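# Return three magnet blocks and steel bar onto sheet

## Task

Move all three magnet blocks that are lying loose on the bare bench in front of the green sheet so they rest on the sheet, and lay the round steel bar back on the sheet next to the edge it rolled off from; at the end, no hand may be in contact with any block or with the bar.

## Robot and tools

Robot: two arms. left_arm carries a left hand and sits on the +y side. right_arm carries a right hand. Measured bases in the scene frame: left_arm at (+0.007, +0.367, 0) m with quat_wxyz (+1.000, 0, 0, +0.031); right_arm at (+0.010, -0.319, 0) m with quat_wxyz (+1.000, 0, 0, -0.010). So each base frame is only slightly yawed. The scene frame has its origin at table-top height, halfway between the nominal bases, +x pointing out over the table, +z up. A camera stand stands behind the arms. Loose objects may occasionally get a small nudge.

Hand point: a point fixed to the palm, about 0.05 m in front of it and 0.15 m from the wrist face along the fingers. Its +z runs along straight fingers, +y out of the palm, +x across the palm away from the thumb on the right hand (toward the thumb on the left hand). Straight fingers extend 0.06-0.07 m past it along +z and lie 0.06 m behind it along -y. A wrist bracket on the little-finger side reaches 0.10 m across and can collide.

Row layout (used by execute_actions and move): one flat list of 28 numbers, each in [-1, 1], covering both arms even if one is idle. Order: left_arm dx, dy, dz, rx, ry, rz; left hand little, ring, middle, index, thumb_bend, thumb_turn, force_limit, speed; then the same 14 for right_arm. The six pose numbers are an offset, not a pose: they are measured from that arm's Hand target as it stood when the action or move began, along that Hand target's own axes. 1.0 equals 0.6 m of travel or 180 degrees; rx, ry, rz form a single rotation vector. Every row of an action refers to the same start, so sending the same offset twice moves twice. All six zeros re-request the current Hand target.

Hand numbers are absolute targets: fingers and thumb_bend -1 straight, +1 curled; thumb_turn -1 beside the palm, +1 opposite the fingers. force_limit maps -1 to roughly 0 N and +1 to 10 N at the fingertip (15 N for thumb motors). speed rises from nearly zero at -1 to full at +0.48 and stays full above. There is no 'unchanged' value: to keep a hand as is, resend the last eight numbers actually sent to it; if none yet, send its hand_measured plus hand_force_limit and hand_speed. With the thumb turned in front, the hand holds objects about 0.035-0.065 m thick, handles down to about 0.025 m. For a soft grip close at speed -0.94 or below. A motor starts only when its target changes by at least 0.002. To grip harder, raise force_limit and send a more-closed target than hand_measured; to loosen, send a more-open one.

Tools:
- execute_actions(actions, cameras): actions is a list of actions; each action is up to 15 rows, one per 1/30 s step, the last row held if fewer. Images return only for an empty actions list or when cameras names them.
- move(target, speed, blend, blocking, cameras): target is one 28-number row or a list of up to 15 rows, each an offset from the same starting Hand targets. Straight-line paths; speed in m/s from 0.002 to 4.3 (default 0.25), turning up to twice that in rad/s; blend in metres rounds intermediate corners (0 means stop at each). Paths do not avoid obstacles or the other arm; capped at 10 s. Result adds a 'move:' line: done, off_target, moving, held or fault, plus limits (paced = pose clipped, held = steps withheld).
- wait(seconds 0-10), stop(), zoom_image(camera, region [x0, y0, x1, y1] in pixels, at most 504 by 504), show_instructions(), finished_scene(scene).
Cameras: cam_head_left, cam_head_right, cam_high, cam_low, cam_left_wrist, cam_right_wrist, each 896x504; ["all"] for all.

Results: end_effector_position (m) and end_effector_quat_wxyz per arm, in that arm's base frame; Hand target is the last commanded pose after clipping, and the base for the next offset. Orientation commands are clipped to within 40 degrees of the measured one each step. Friction and weight often leave the hand 1-3 cm (sometimes 5 cm) short, usually low; resend the missing distance as an offset. hand_measured, hand_stopped_by (moving, target, force, stalled, fault) and hand_load_n (positive when pushed open) follow the motor order. A lost grip shows as load dropping near 0. Joint torques include gravity and drift; not a clean contact signal.

Avoid: dropping or releasing moving parts, fast impacts, pressing far past contact, any object leaving the table, arms or hands touching each other (closing on the other hand's fingers counts), paths passing near an arm's own base (go around), and overloaded fingers. A blocked arm keeps pushing until commanded back past its hand point. Long stretching or holding heats motors: a MOTOR HOT line appears near 85 °C and at 100 °C the arm drops and faults for 30 s or more.

Each tool is called after "Request:" as a command line: name --argument value for each argument, lists and objects as JSON in quotes; but a table of rows of numbers goes row by row, as --pt "numbers of a row", without its own name.

Reference images:

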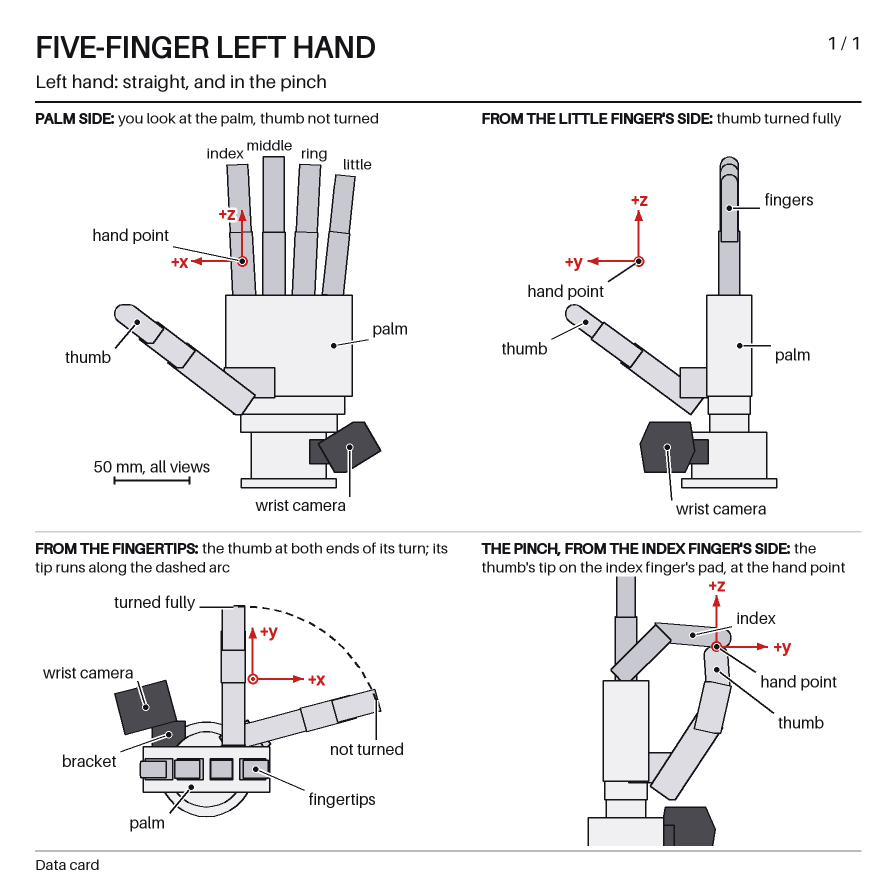

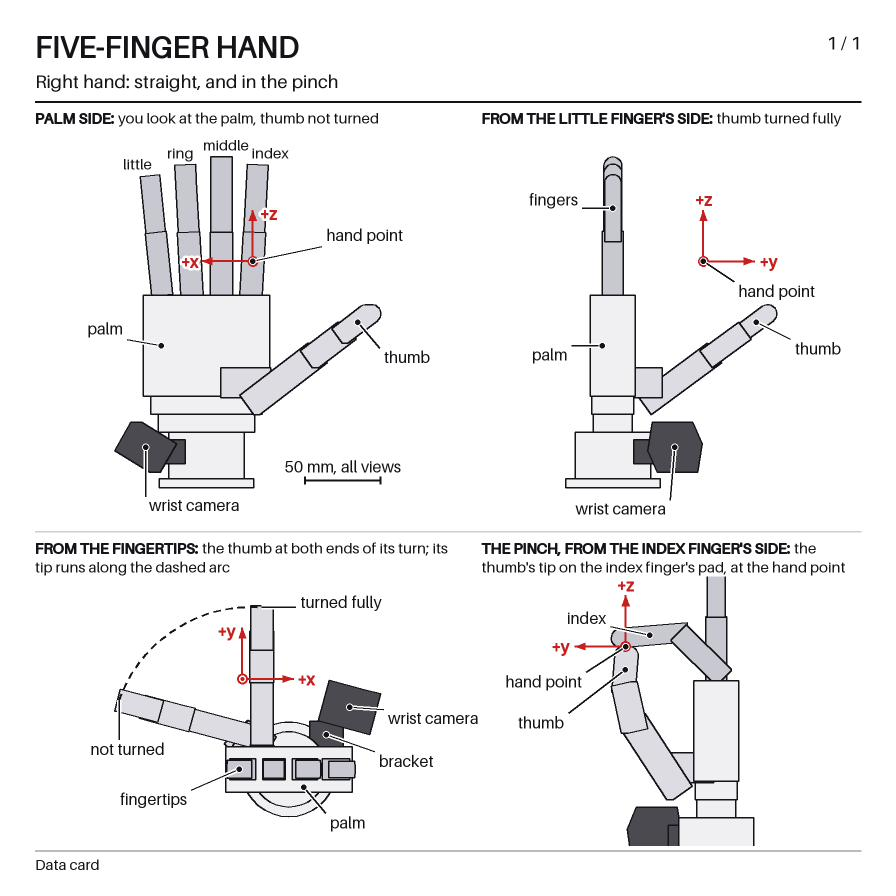

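## Session

Request:
execute_actions --actions '[]'

Scene clock: 0.00 s.
left_arm: end_effector_position=(+0.2327, -0.2043, +0.2082) hand_measured=(-1.000, -1.000, -1.000, -1.000, -1.000, -1.000) hand_load_n=(+0.0, +0.0, +0.0, +0.0, +0.0, +0.0) hand_stopped_by=(target, target, target, target, target, target) hand_force_limit=0.00 hand_speed=-0.80 end_effector_quat_wxyz=(+0.324, +0.925, +0.053, -0.192) | right_arm: end_effector_position=(+0.5750, +0.0921, +0.1485) hand_measured=(-1.000, -1.000, -1.000, -1.000, -1.000, -1.000) hand_load_n=(+0.0, +0.0, +0.0, +0.0, +0.0, +0.0) hand_stopped_by=(target, target, target, target, target, target) hand_force_limit=0.00 hand_speed=-0.80 end_effector_quat_wxyz=(+0.107, -0.143, +0.952, -0.248)
Joint positions: left_arm=[-0.14 1.101 0.825 -1.607 0.718 -1.707] | right_arm=[0.229 1.687 1.461 -1.152 0.515 1.451]
Joint velocities: within noise
Joint torques (N m): no reading
Heat: left arm: hottest waist 26 °C; right arm: hottest wrist yaw 28 °C.
Hand target: left_arm +0.2391, -0.2052, +0.2162; +0.326, +0.927, +0.049, -0.182 | right_arm +0.5843, +0.0943, +0.1618; +0.121, -0.139, +0.951, -0.247

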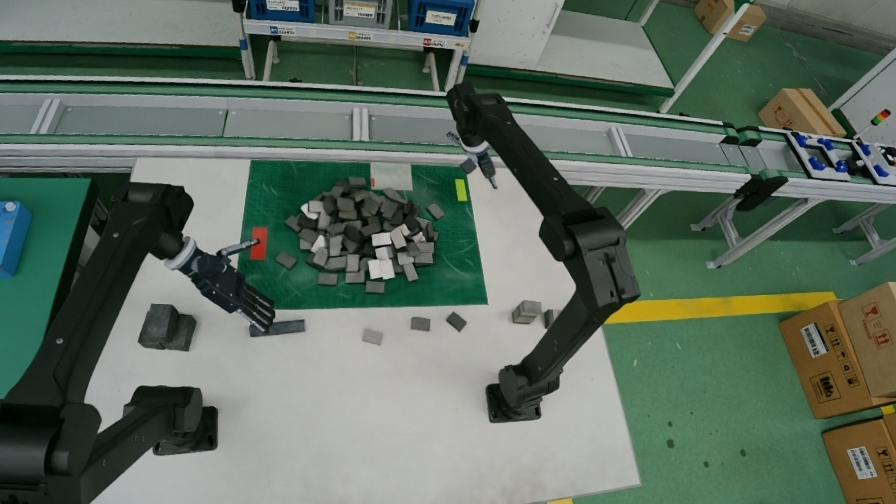

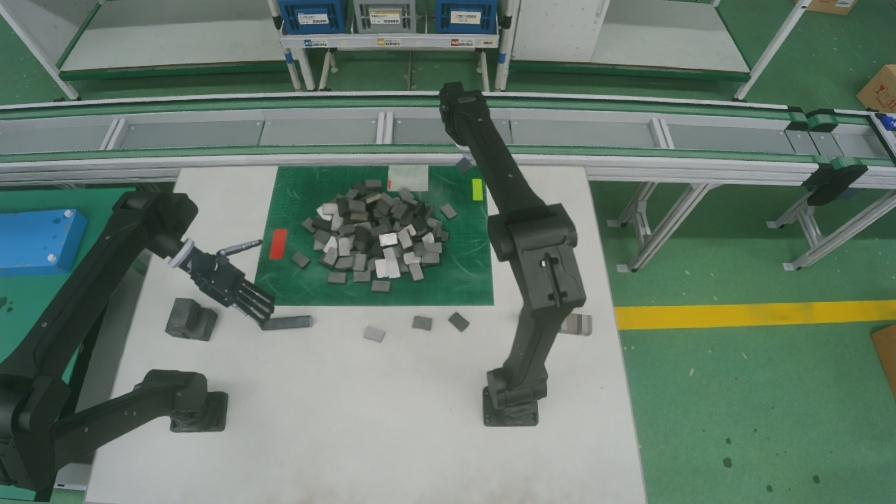

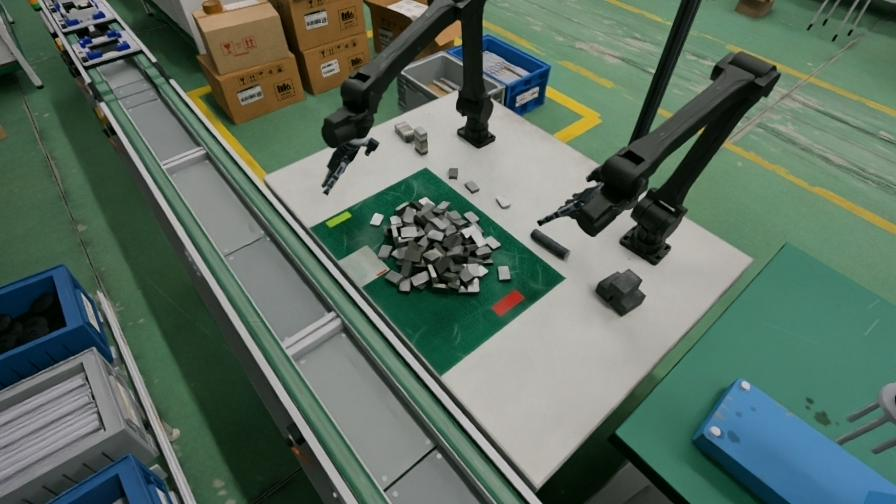

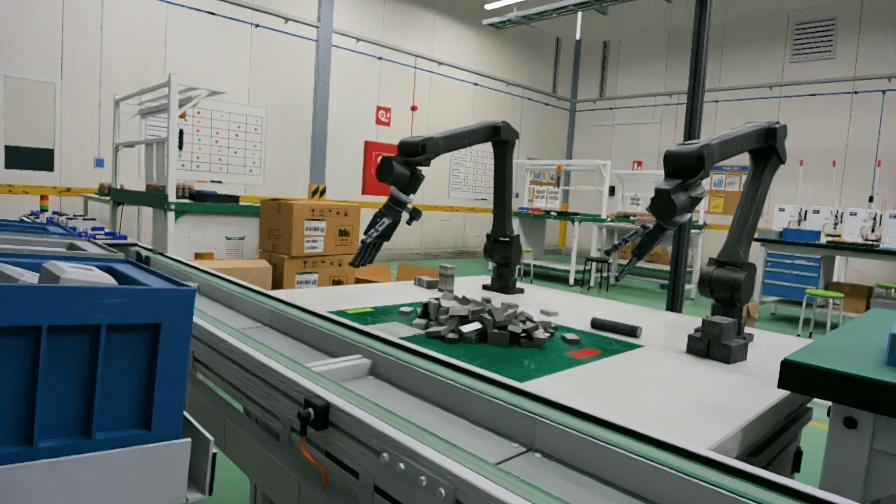

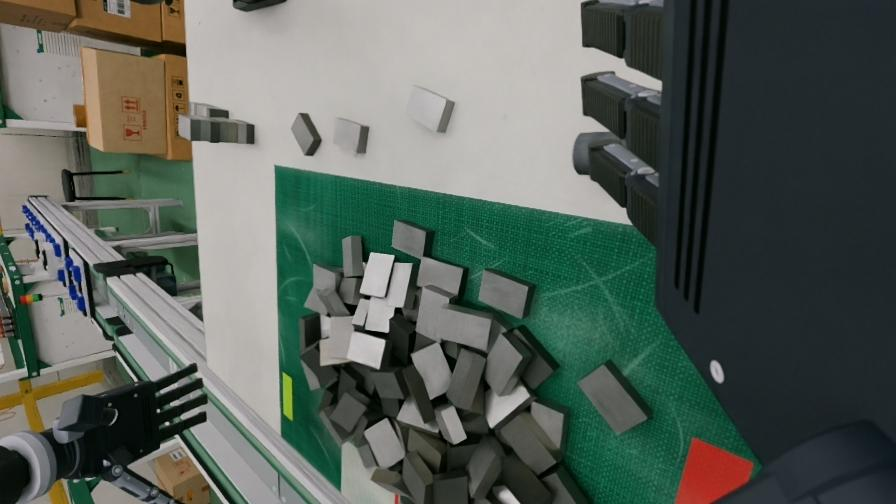

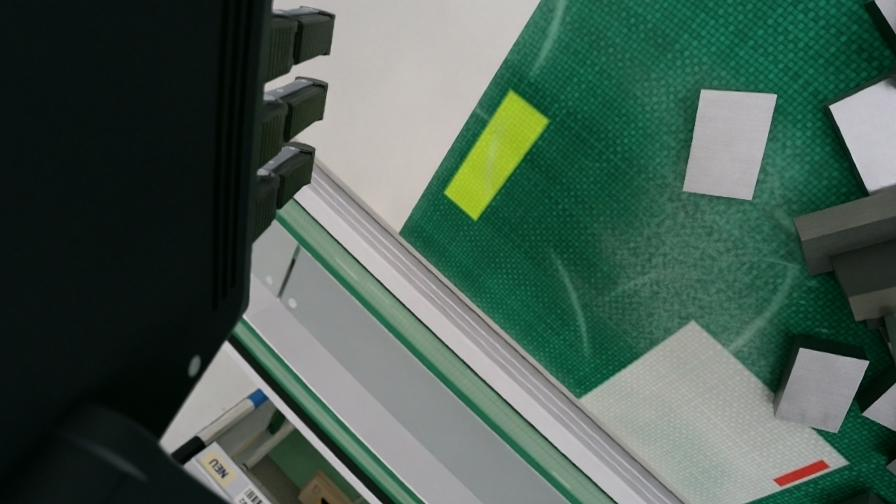

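Request:
zoom_image --camera "cam_head_left" --region '[230, 240, 500, 380]'

Request:
zoom_image --camera "cam_low" --region '[380, 240, 780, 400]'

Request:
zoom_image --camera "cam_high" --region '[370, 130, 660, 340]'

Request:
zoom_image --camera "cam_left_wrist" --region '[160, 40, 660, 340]'

Scaled by 1.867 from the camera's 896x504 image, which has a finer 1280x720 frame.

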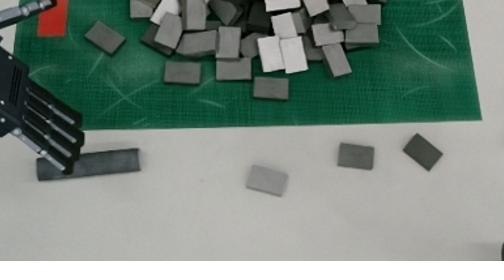

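Scaled by 1.260 from the camera's 896x504 image, which has a finer 1280x720 frame.

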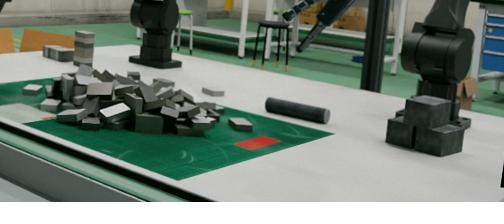

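Scaled by 1.738 from the camera's 896x504 image, which has a finer 1280x720 frame.

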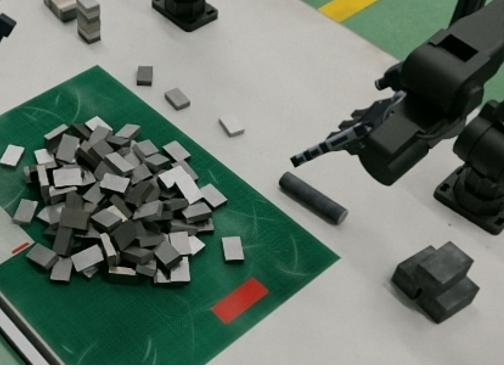

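Scaled by 1.008 from the camera's 896x504 image, which has a finer 1280x720 frame.

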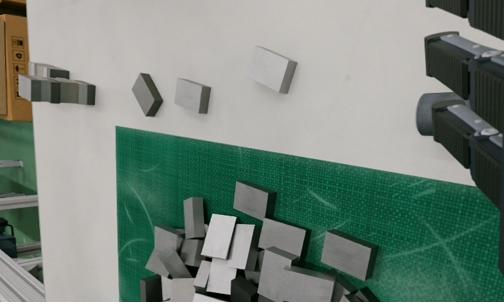

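Request:
move --pt "0 0 0 0 0 0 -1 -1 -1 -1 -1 -1 0 -0.8 0.3617 0.0352 -0.2625 -0.09 -0.031 -0.198 -1 -1 -1 -1 -1 -1 0 -0.8" --pt "0 0 0 0 0 0 -1 -1 -1 -1 -1 -1 0 -0.8 0.7487 0.1902 -0.3305 -0.1796 -0.0615 -0.3963 -1 -1 -1 -1 -1 -1 0 -0.8" --blend '[0.05,0]' --cameras '["cam_head_left","cam_low","cam_right_wrist"]'

Scene clock: 190.80 s.
left_arm: end_effector_position=(+0.2327, -0.2043, +0.2082) hand_measured=(-1.000, -1.000, -1.000, -1.000, -1.000, -1.000) hand_load_n=(+0.5, +0.0, +0.0, +0.0, +0.0, +0.0) hand_stopped_by=(target, target, target, target, target, target) hand_force_limit=0.00 hand_speed=-0.80 end_effector_quat_wxyz=(+0.324, +0.925, +0.053, -0.192) | right_arm: end_effector_position=(+0.0869, +0.1313, +0.1977) hand_measured=(-1.000, -1.000, -1.000, -1.000, -1.000, -1.000) hand_load_n=(+0.0, +0.0, +0.0, +0.0, +0.0, +0.5) hand_stopped_by=(target, target, target, target, target, target) hand_force_limit=0.00 hand_speed=-0.80 end_effector_quat_wxyz=(+0.000, +0.705, -0.709, +0.000)
Joint positions: left_arm=[-0.14 1.101 0.825 -1.607 0.718 -1.707] | right_arm=[0.602 0.768 0.829 -1.632 0.001 0.606]
Joint torques (N m): left_arm=[-1.32 -6.3 9.39 -0.44 0.59 -0.02] | right_arm=[2.84 0.15 10 0.16 0.01 0.19]
Heat: left arm: hottest elbow 34 °C; right arm: hottest elbow 34 °C.
Hand target: left_arm +0.2391, -0.2052, +0.2162; +0.326, +0.927, +0.049, -0.182 | right_arm +0.0829, +0.1310, +0.1997; +0.000, +0.707, -0.707, +0.000
Off the commanded pose: left_arm 0.010 m, 1 deg | right_arm 0.004 m, 0 deg.
move: done
camera_calibration:
cam_right_wrist: T_world_to_cam=[[-0.963112, -0.26908, 0.00346966, 0.118396], [-0.23619, 0.851426, 0.468282, -0.180025], [-0.128959, 0.450188, -0.883572, 0.242885], [0, 0, 0, 1]] pos_world=[0.102831, 0.0757918, 0.298498]
Images, in order (width x height): cam_head_left 896x504, cam_low 896x504, cam_right_wrist 896x504.

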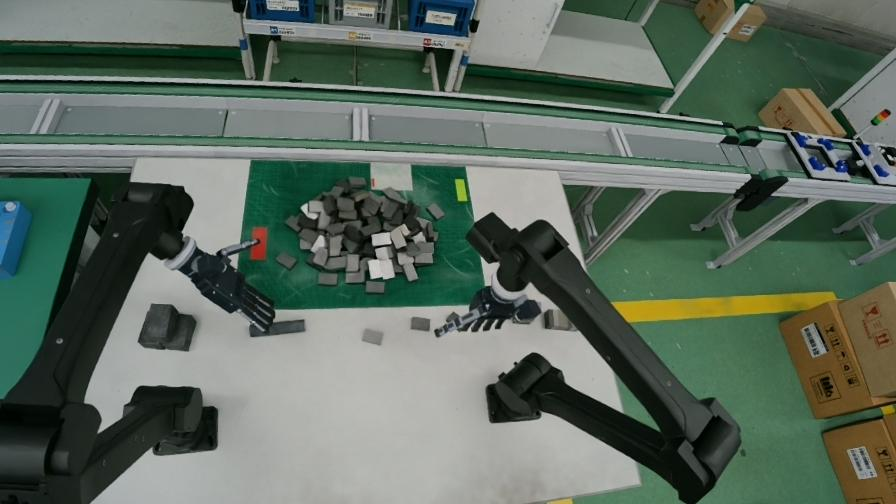

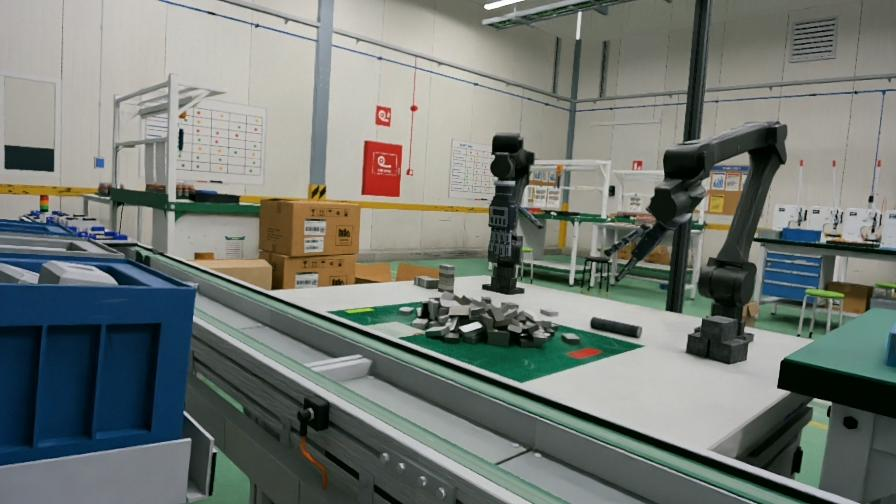

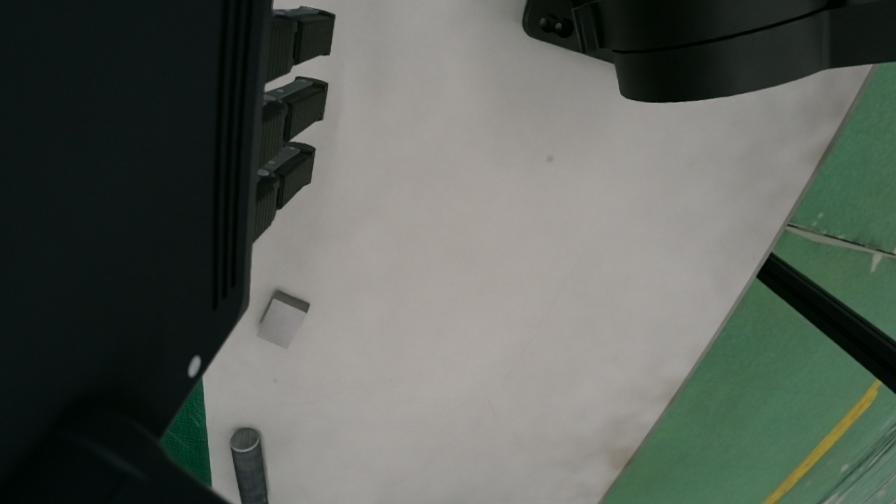

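Request:
zoom_image --camera "cam_head_left" --region '[400, 250, 580, 360]'

Scaled by 2.800 from the camera's 896x504 image, which has a finer 1280x720 frame.

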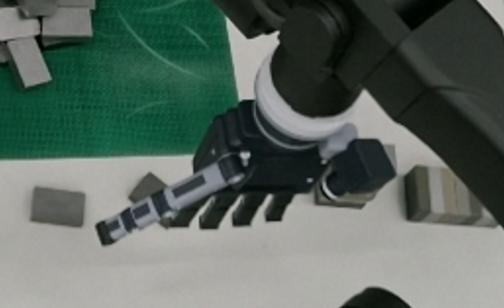

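Request:
move --target '[0,0,0,0,0,0,-1,-1,-1,-1,-1,-1,0,-0.8,0,0,0.1745,0,0,0,-1,-1,-1,-1,-1,-1,0,-0.8]' --speed 0.15 --cameras '["cam_head_left","cam_low","cam_high","cam_left_wrist"]'

Request:
zoom_image --camera "cam_low" --region '[400, 200, 600, 330]'

Request:
zoom_image --camera "cam_high" --region '[370, 80, 570, 240]'

Scene clock: 210.47 s.
left_arm: end_effector_position=(+0.2327, -0.2043, +0.2082) hand_measured=(-1.000, -1.000, -1.000, -1.000, -1.000, -1.000) hand_load_n=(+0.0, +0.0, +0.0, +0.0, +0.0, +0.0) hand_stopped_by=(target, target, target, target, target, target) hand_force_limit=0.00 hand_speed=-0.80 end_effector_quat_wxyz=(+0.324, +0.925, +0.053, -0.192) | right_arm: end_effector_position=(+0.0815, +0.1277, +0.0962) hand_measured=(-1.000, -1.000, -1.000, -1.000, -1.000, -1.000) hand_load_n=(+0.0, +0.0, +0.0, +0.0, +0.0, +0.0) hand_stopped_by=(target, target, target, target, target, target) hand_force_limit=0.00 hand_speed=-0.80 end_effector_quat_wxyz=(+0.001, +0.706, -0.708, +0.000)
Joint positions: left_arm=[-0.14 1.101 0.825 -1.607 0.718 -1.707] | right_arm=[0.603 0.773 0.564 -1.363 0.001 0.606]
Joint torques (N m): left_arm=[-1.2 -6.18 9.37 -0.43 0.59 -0.01] | right_arm=[2.61 1.67 9.73 0.9 0.01 0.2]
Heat: left arm: hottest elbow 34 °C; right arm: hottest elbow 35 °C.
Hand target: left_arm +0.2391, -0.2052, +0.2162; +0.326, +0.927, +0.049, -0.182 | right_arm +0.0829, +0.1311, +0.0951; +0.000, +0.707, -0.707, +0.000
Off the commanded pose: left_arm 0.010 m, 1 deg | right_arm 0.004 m, 0 deg.
move: done
Images, in order (width x height): cam_head_left 896x504, cam_high 896x504, cam_low 896x504, cam_left_wrist 896x504.

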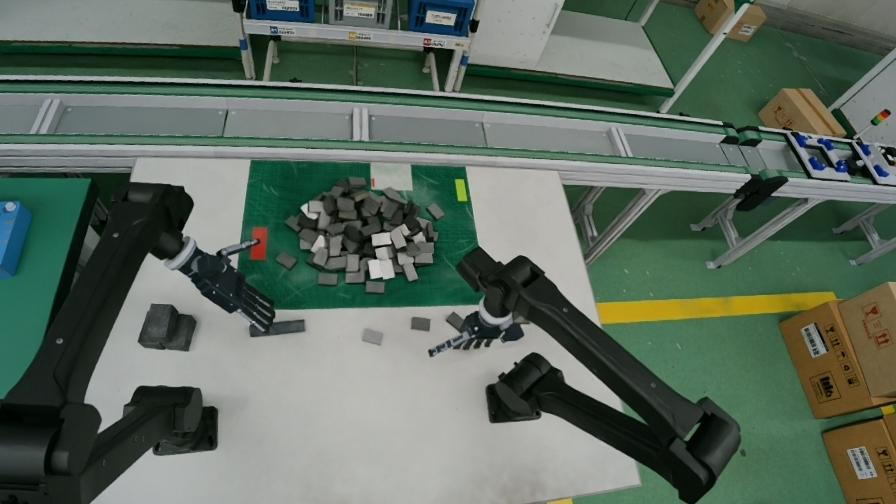

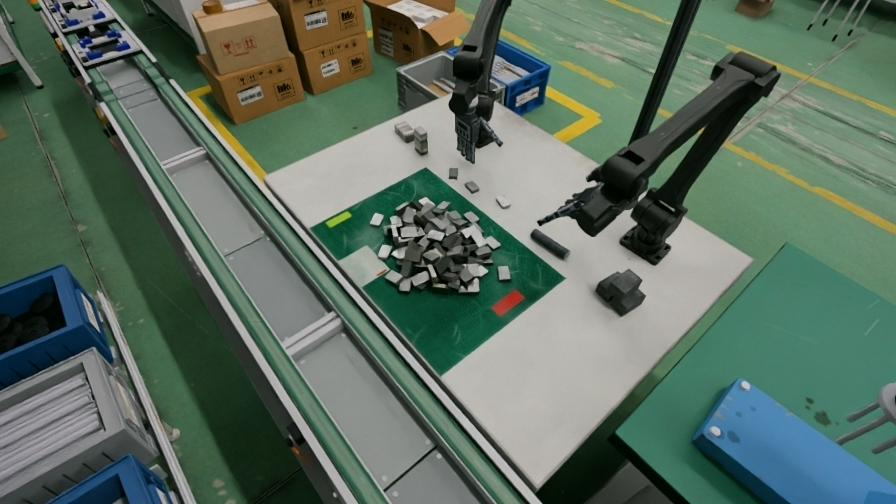

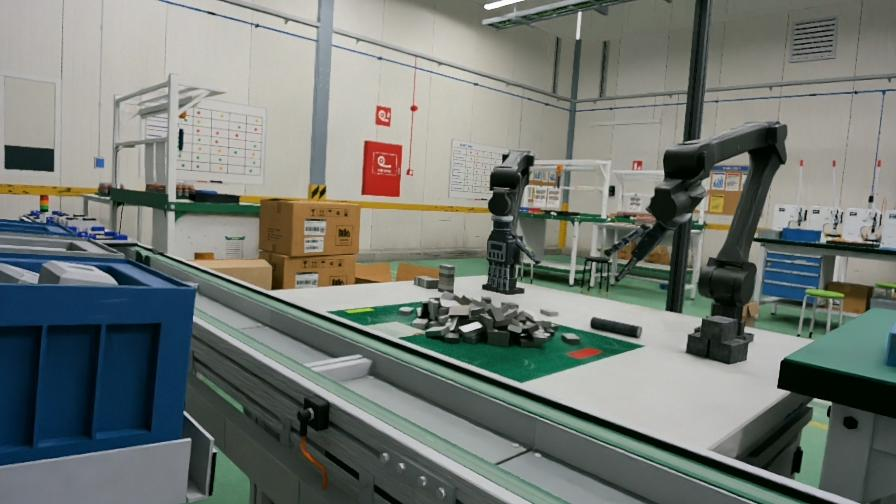

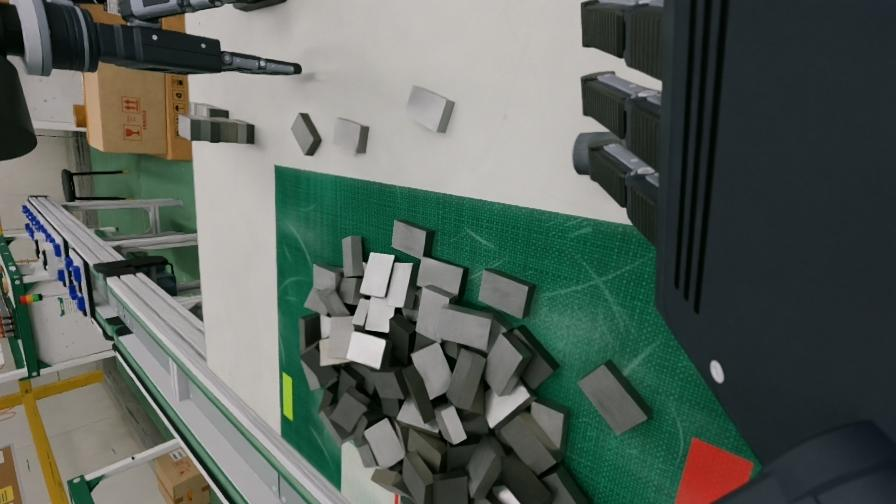

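Scaled by 2.520 from the camera's 896x504 image, which has a finer 1280x720 frame.

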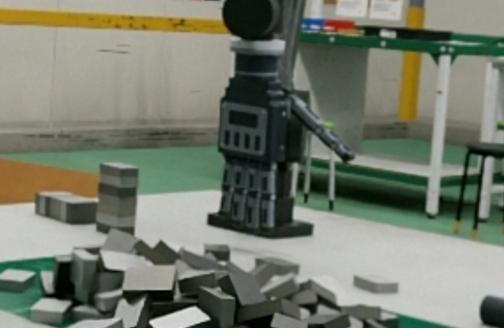

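Scaled by 2.520 from the camera's 896x504 image, which has a finer 1280x720 frame.

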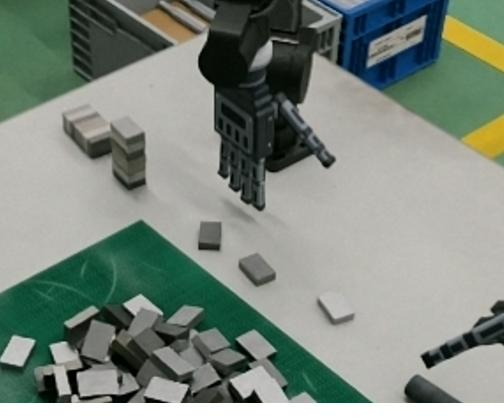

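Request:
move --target '[0,0,0,0,0,0,-1,-1,-1,-1,-1,-1,0,-0.8,0,0,0.03,0,0,0,-1,-1,-1,-1,-1,-1,0,-0.8]' --speed 0.1 --cameras '["cam_high","cam_left_wrist"]'

Request:
zoom_image --camera "cam_high" --region '[420, 120, 520, 200]'

Request:
zoom_image --camera "cam_left_wrist" --region '[200, 20, 400, 180]'

Scene clock: 233.43 s.
left_arm: end_effector_position=(+0.2327, -0.2043, +0.2082) hand_measured=(-1.000, -1.000, -1.000, -1.000, -1.000, -1.000) hand_load_n=(+0.0, +0.0, +0.0, +0.0, +0.0, +0.0) hand_stopped_by=(target, target, target, target, target, target) hand_force_limit=0.00 hand_speed=-0.80 end_effector_quat_wxyz=(+0.324, +0.925, +0.053, -0.192) | right_arm: end_effector_position=(+0.0818, +0.1279, +0.0783) hand_measured=(-1.000, -1.000, -1.000, -1.000, -1.000, -1.000) hand_load_n=(+0.0, +0.0, +0.0, +0.0, +0.0, +0.0) hand_stopped_by=(target, target, target, target, target, target) hand_force_limit=0.00 hand_speed=-0.80 end_effector_quat_wxyz=(+0.001, +0.706, -0.708, +0.000)
Joint positions: left_arm=[-0.14 1.101 0.825 -1.607 0.718 -1.707] | right_arm=[0.603 0.791 0.523 -1.304 0.001 0.606]
Joint torques (N m): left_arm=[-1.26 -6.07 9.4 -0.53 0.6 -0.02] | right_arm=[2.67 1.61 9.55 0.99 0.01 0.2]
Heat: left arm: hottest elbow 35 °C; right arm: hottest elbow 34 °C.
Hand target: left_arm +0.2391, -0.2052, +0.2162; +0.326, +0.927, +0.049, -0.182 | right_arm +0.0829, +0.1311, +0.0770; +0.000, +0.707, -0.707, +0.000
Off the commanded pose: left_arm 0.010 m, 1 deg | right_arm 0.004 m, 0 deg.
move: done
Images, in order (width x height): cam_high 896x504, cam_left_wrist 896x504.

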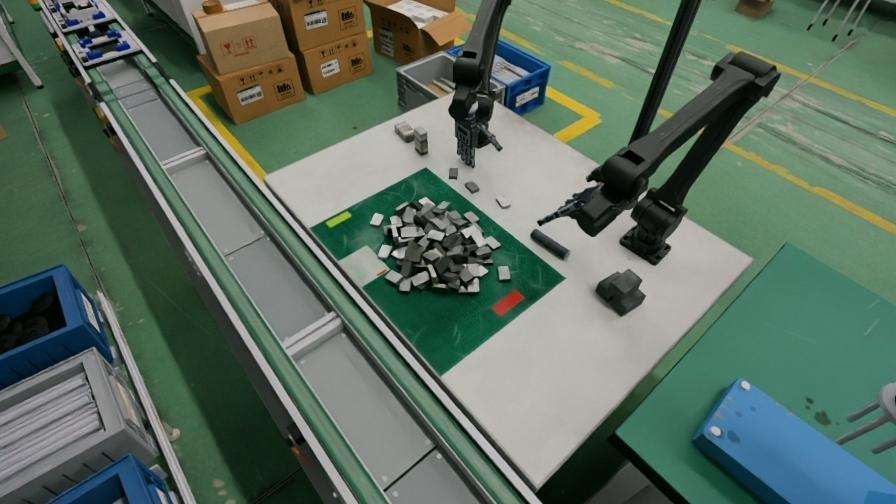

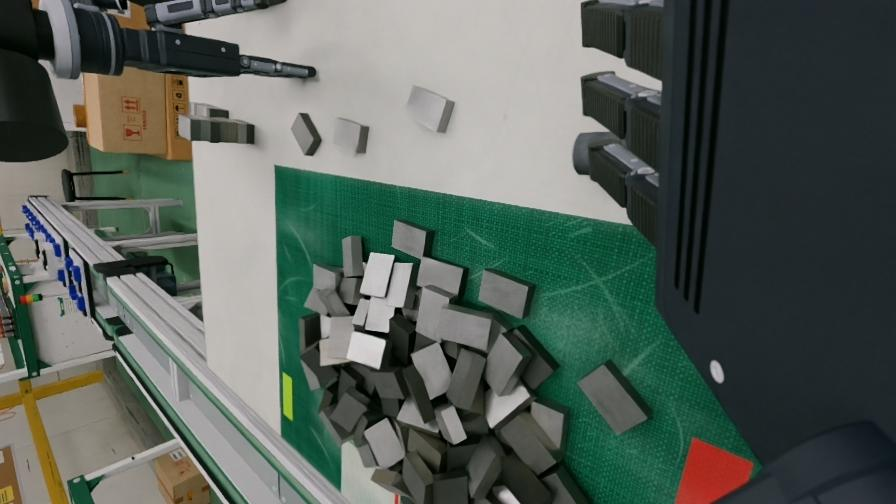

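Scaled by 5.040 from the camera's 896x504 image, which has a finer 1280x720 frame.

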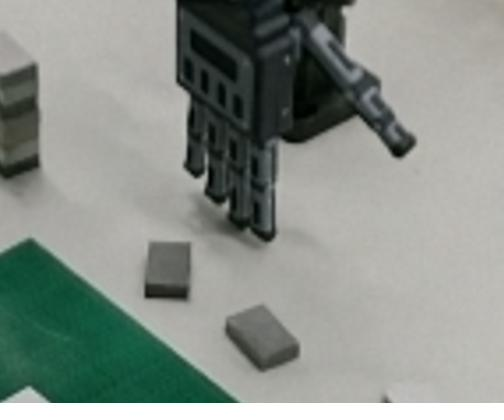

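Scaled by 2.520 from the camera's 896x504 image, which has a finer 1280x720 frame.

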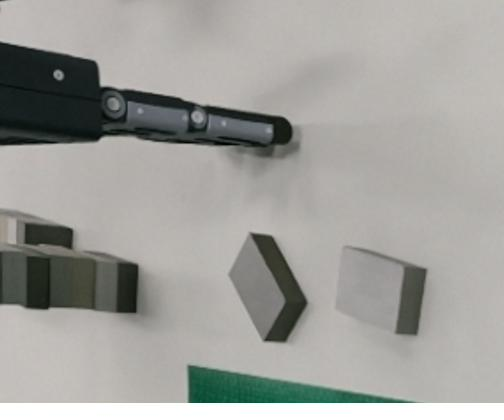

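Request:
move --target '[0,0,0,0,0,0,-1,-1,-1,-1,-1,-1,0,-0.8,0,-0.19,0,0,0,0,-1,-1,-1,-1,-1,-1,0,-0.8]' --speed 0.06 --cameras '["cam_high","cam_left_wrist"]'

Request:
zoom_image --camera "cam_high" --region '[400, 120, 540, 220]'

Request:
zoom_image --camera "cam_left_wrist" --region '[200, 20, 500, 260]'

Scene clock: 256.00 s.
left_arm: end_effector_position=(+0.2327, -0.2043, +0.2082) hand_measured=(-1.000, -1.000, -1.000, -1.000, -1.000, -1.000) hand_load_n=(+0.0, +0.0, +0.0, +0.0, +0.0, +0.0) hand_stopped_by=(target, target, target, target, target, target) hand_force_limit=0.00 hand_speed=-0.80 end_effector_quat_wxyz=(+0.324, +0.925, +0.053, -0.192) | right_arm: end_effector_position=(+0.1607, +0.1226, +0.0790) hand_measured=(-1.000, -1.000, -0.998, -1.000, -1.000, -1.000) hand_load_n=(+0.0, +0.0, -12.5, +0.0, +0.0, +0.0) hand_stopped_by=(target, target, target, target, target, target) hand_force_limit=0.00 hand_speed=-0.80 end_effector_quat_wxyz=(+0.036, +0.708, -0.705, -0.021)
Joint positions: left_arm=[-0.14 1.101 0.825 -1.607 0.718 -1.707] | right_arm=[0.387 1.108 0.682 -1.228 -0.011 0.383]
Joint torques (N m): left_arm=[-1.38 -6.01 9.46 -0.47 0.58 -0.03] | right_arm=[0.56 0.21 12.25 3.44 0.46 0.06]
Heat: left arm: hottest elbow 35 °C; right arm: hottest elbow 33 °C.
Hand target: left_arm +0.2391, -0.2052, +0.2162; +0.326, +0.927, +0.049, -0.182 | right_arm +0.1968, +0.1310, +0.0770; +0.000, +0.707, -0.707, +0.000
Off the commanded pose: left_arm 0.010 m, 1 deg | right_arm 0.037 m, 5 deg.
move: off_target (right_arm)
Images, in order (width x height): cam_high 896x504, cam_left_wrist 896x504.

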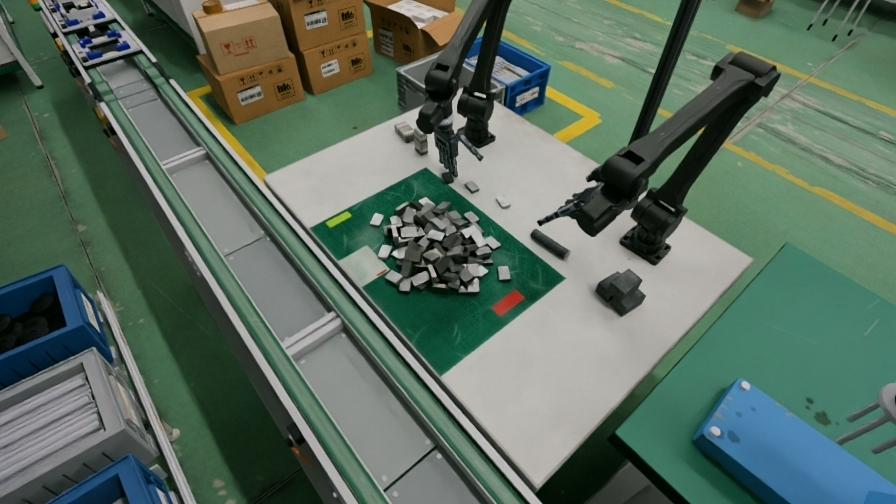

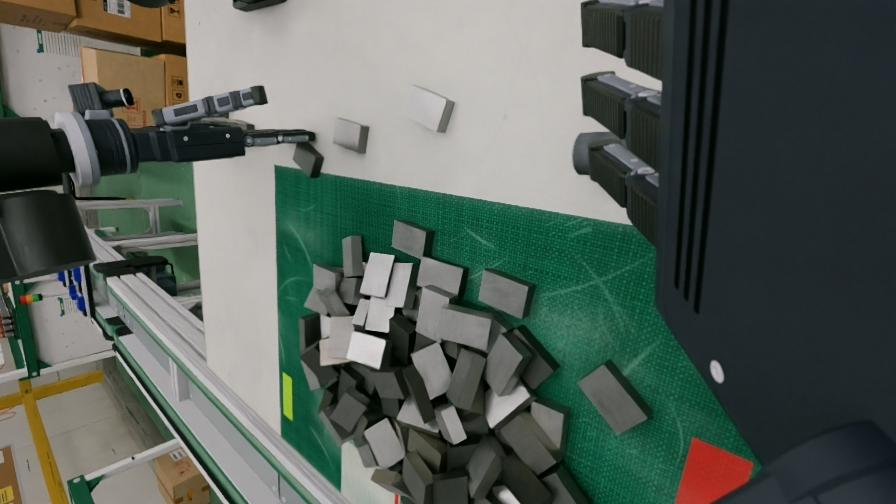

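Scaled by 3.600 from the camera's 896x504 image, which has a finer 1280x720 frame.

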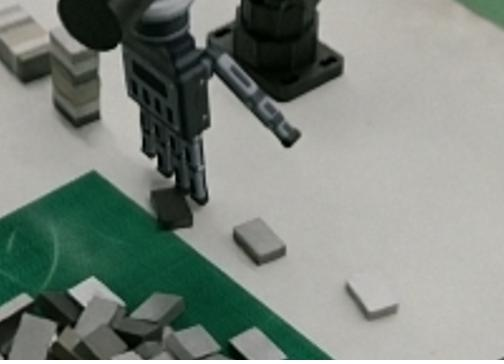

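Scaled by 1.680 from the camera's 896x504 image, which has a finer 1280x720 frame.

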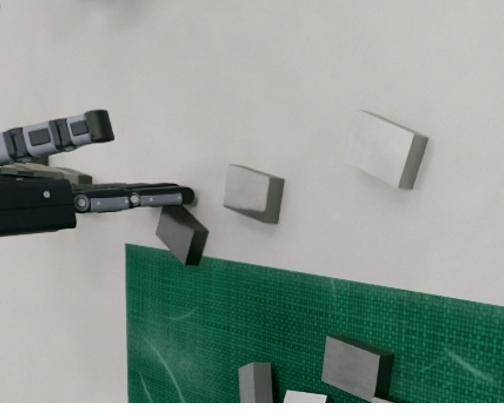

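Request:
move --pt "0 0 0 0 0 0 -1 -1 -1 -1 -1 -1 0 -0.8 0 0.11 0 0 0 0 -1 -1 -1 -1 -1 -1 0 -0.8" --pt "0 0 0 0 0 0 -1 -1 -1 -1 -1 -1 0 -0.8 0 0.16 -0.15 0 0 0 -1 -1 -1 -1 -1 -1 0 -0.8" --speed 0.12 --blend '[0.01,0]' --cameras '["cam_head_left","cam_head_right","cam_high","cam_left_wrist"]'

Request:
zoom_image --camera "cam_high" --region '[400, 120, 540, 220]'

Request:
zoom_image --camera "cam_left_wrist" --region '[200, 20, 500, 260]'

Scene clock: 265.27 s.
left_arm: end_effector_position=(+0.2327, -0.2043, +0.2082) hand_measured=(-1.000, -1.000, -1.000, -1.000, -1.000, -1.000) hand_load_n=(+0.0, +0.0, +0.0, +0.0, +0.0, +0.0) hand_stopped_by=(target, target, target, target, target, target) hand_force_limit=0.00 hand_speed=-0.80 end_effector_quat_wxyz=(+0.324, +0.925, +0.053, -0.192) | right_arm: end_effector_position=(+0.0908, +0.1226, +0.1478) hand_measured=(-1.000, -1.000, -1.000, -1.000, -1.000, -1.000) hand_load_n=(+0.0, +0.0, +0.0, +0.0, +0.0, +0.0) hand_stopped_by=(target, target, target, target, target, target) hand_force_limit=0.00 hand_speed=-0.80 end_effector_quat_wxyz=(+0.023, +0.709, -0.705, -0.007)
Joint positions: left_arm=[-0.14 1.101 0.825 -1.607 0.718 -1.707] | right_arm=[0.547 0.809 0.71 -1.519 -0.002 0.542]
Joint torques (N m): left_arm=[-1.32 -6.18 9.37 -0.5 0.61 -0.02] | right_arm=[2.67 -0.03 14.39 -0.1 0.07 0.28]
Heat: left arm: hottest elbow 35 °C; right arm: hottest elbow 35 °C.
Hand target: left_arm +0.2391, -0.2052, +0.2162; +0.326, +0.927, +0.049, -0.182 | right_arm +0.1009, +0.1311, +0.1671; -0.001, +0.707, -0.707, +0.000
Off the commanded pose: left_arm 0.010 m, 1 deg | right_arm 0.023 m, 3 deg.
move: off_target (right_arm)
Images, in order (width x height): cam_head_left 896x504, cam_head_right 896x504, cam_high 896x504, cam_left_wrist 896x504.

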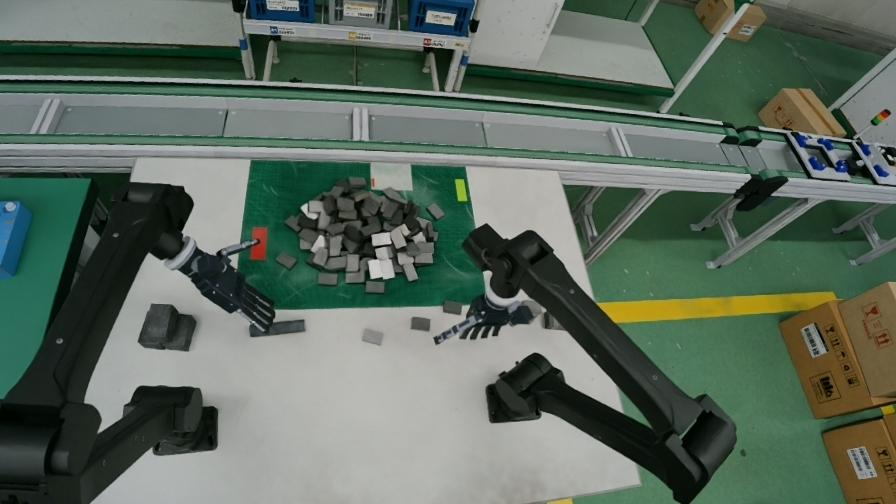

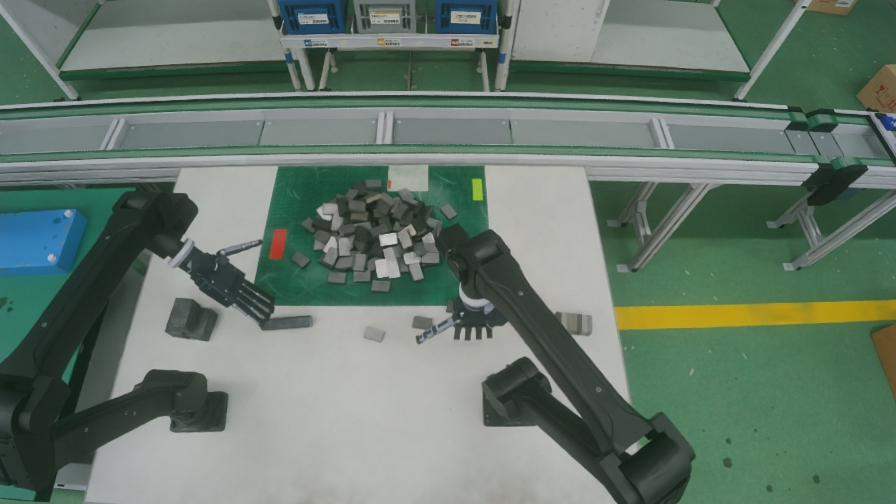

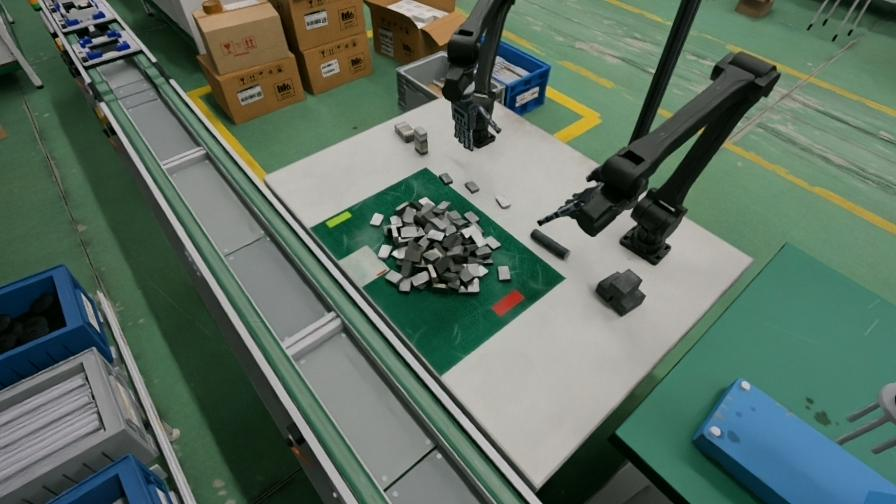

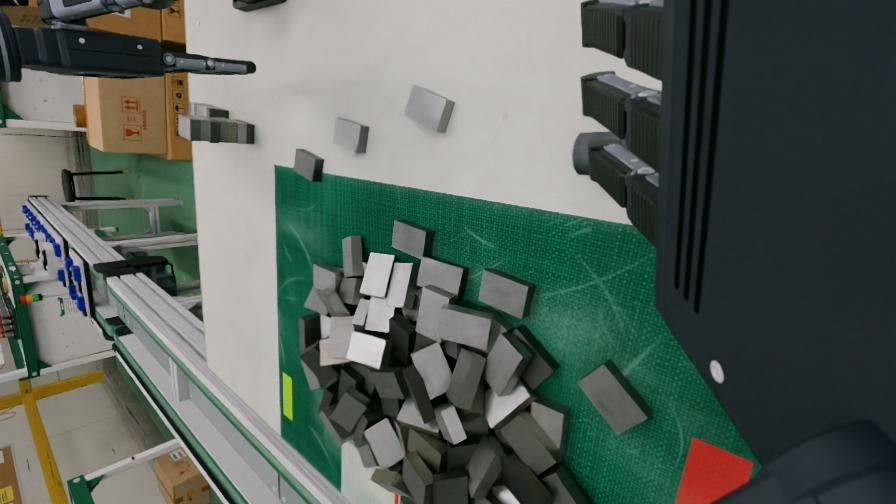

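Scaled by 3.600 from the camera's 896x504 image, which has a finer 1280x720 frame.

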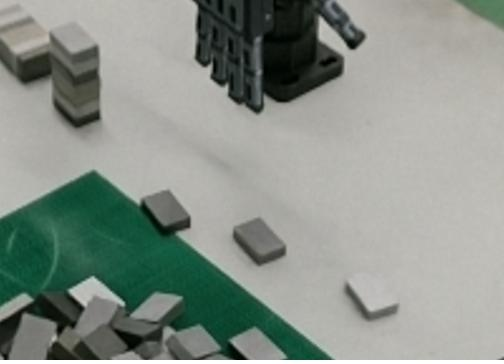

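Scaled by 1.680 from the camera's 896x504 image, which has a finer 1280x720 frame.

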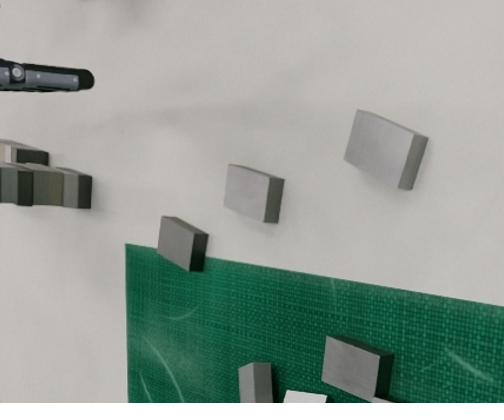

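Request:
zoom_image --camera "cam_head_left" --region '[400, 280, 500, 350]'

Request:
zoom_image --camera "cam_left_wrist" --region '[270, 120, 350, 200]'

Scaled by 5.040 from the camera's 896x504 image, which has a finer 1280x720 frame.

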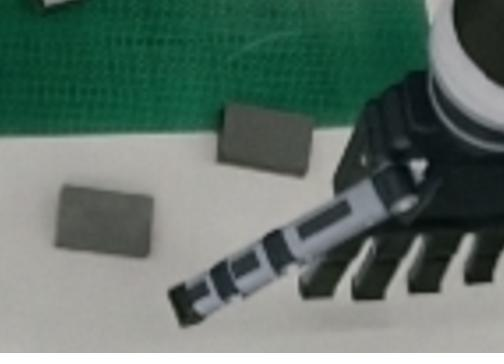

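Scaled by 6.300 from the camera's 896x504 image, which has a finer 1280x720 frame.

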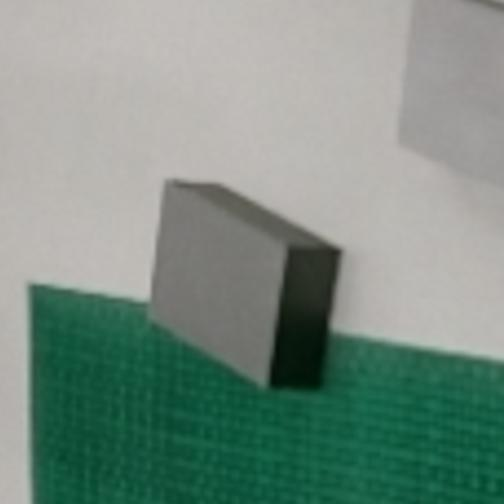

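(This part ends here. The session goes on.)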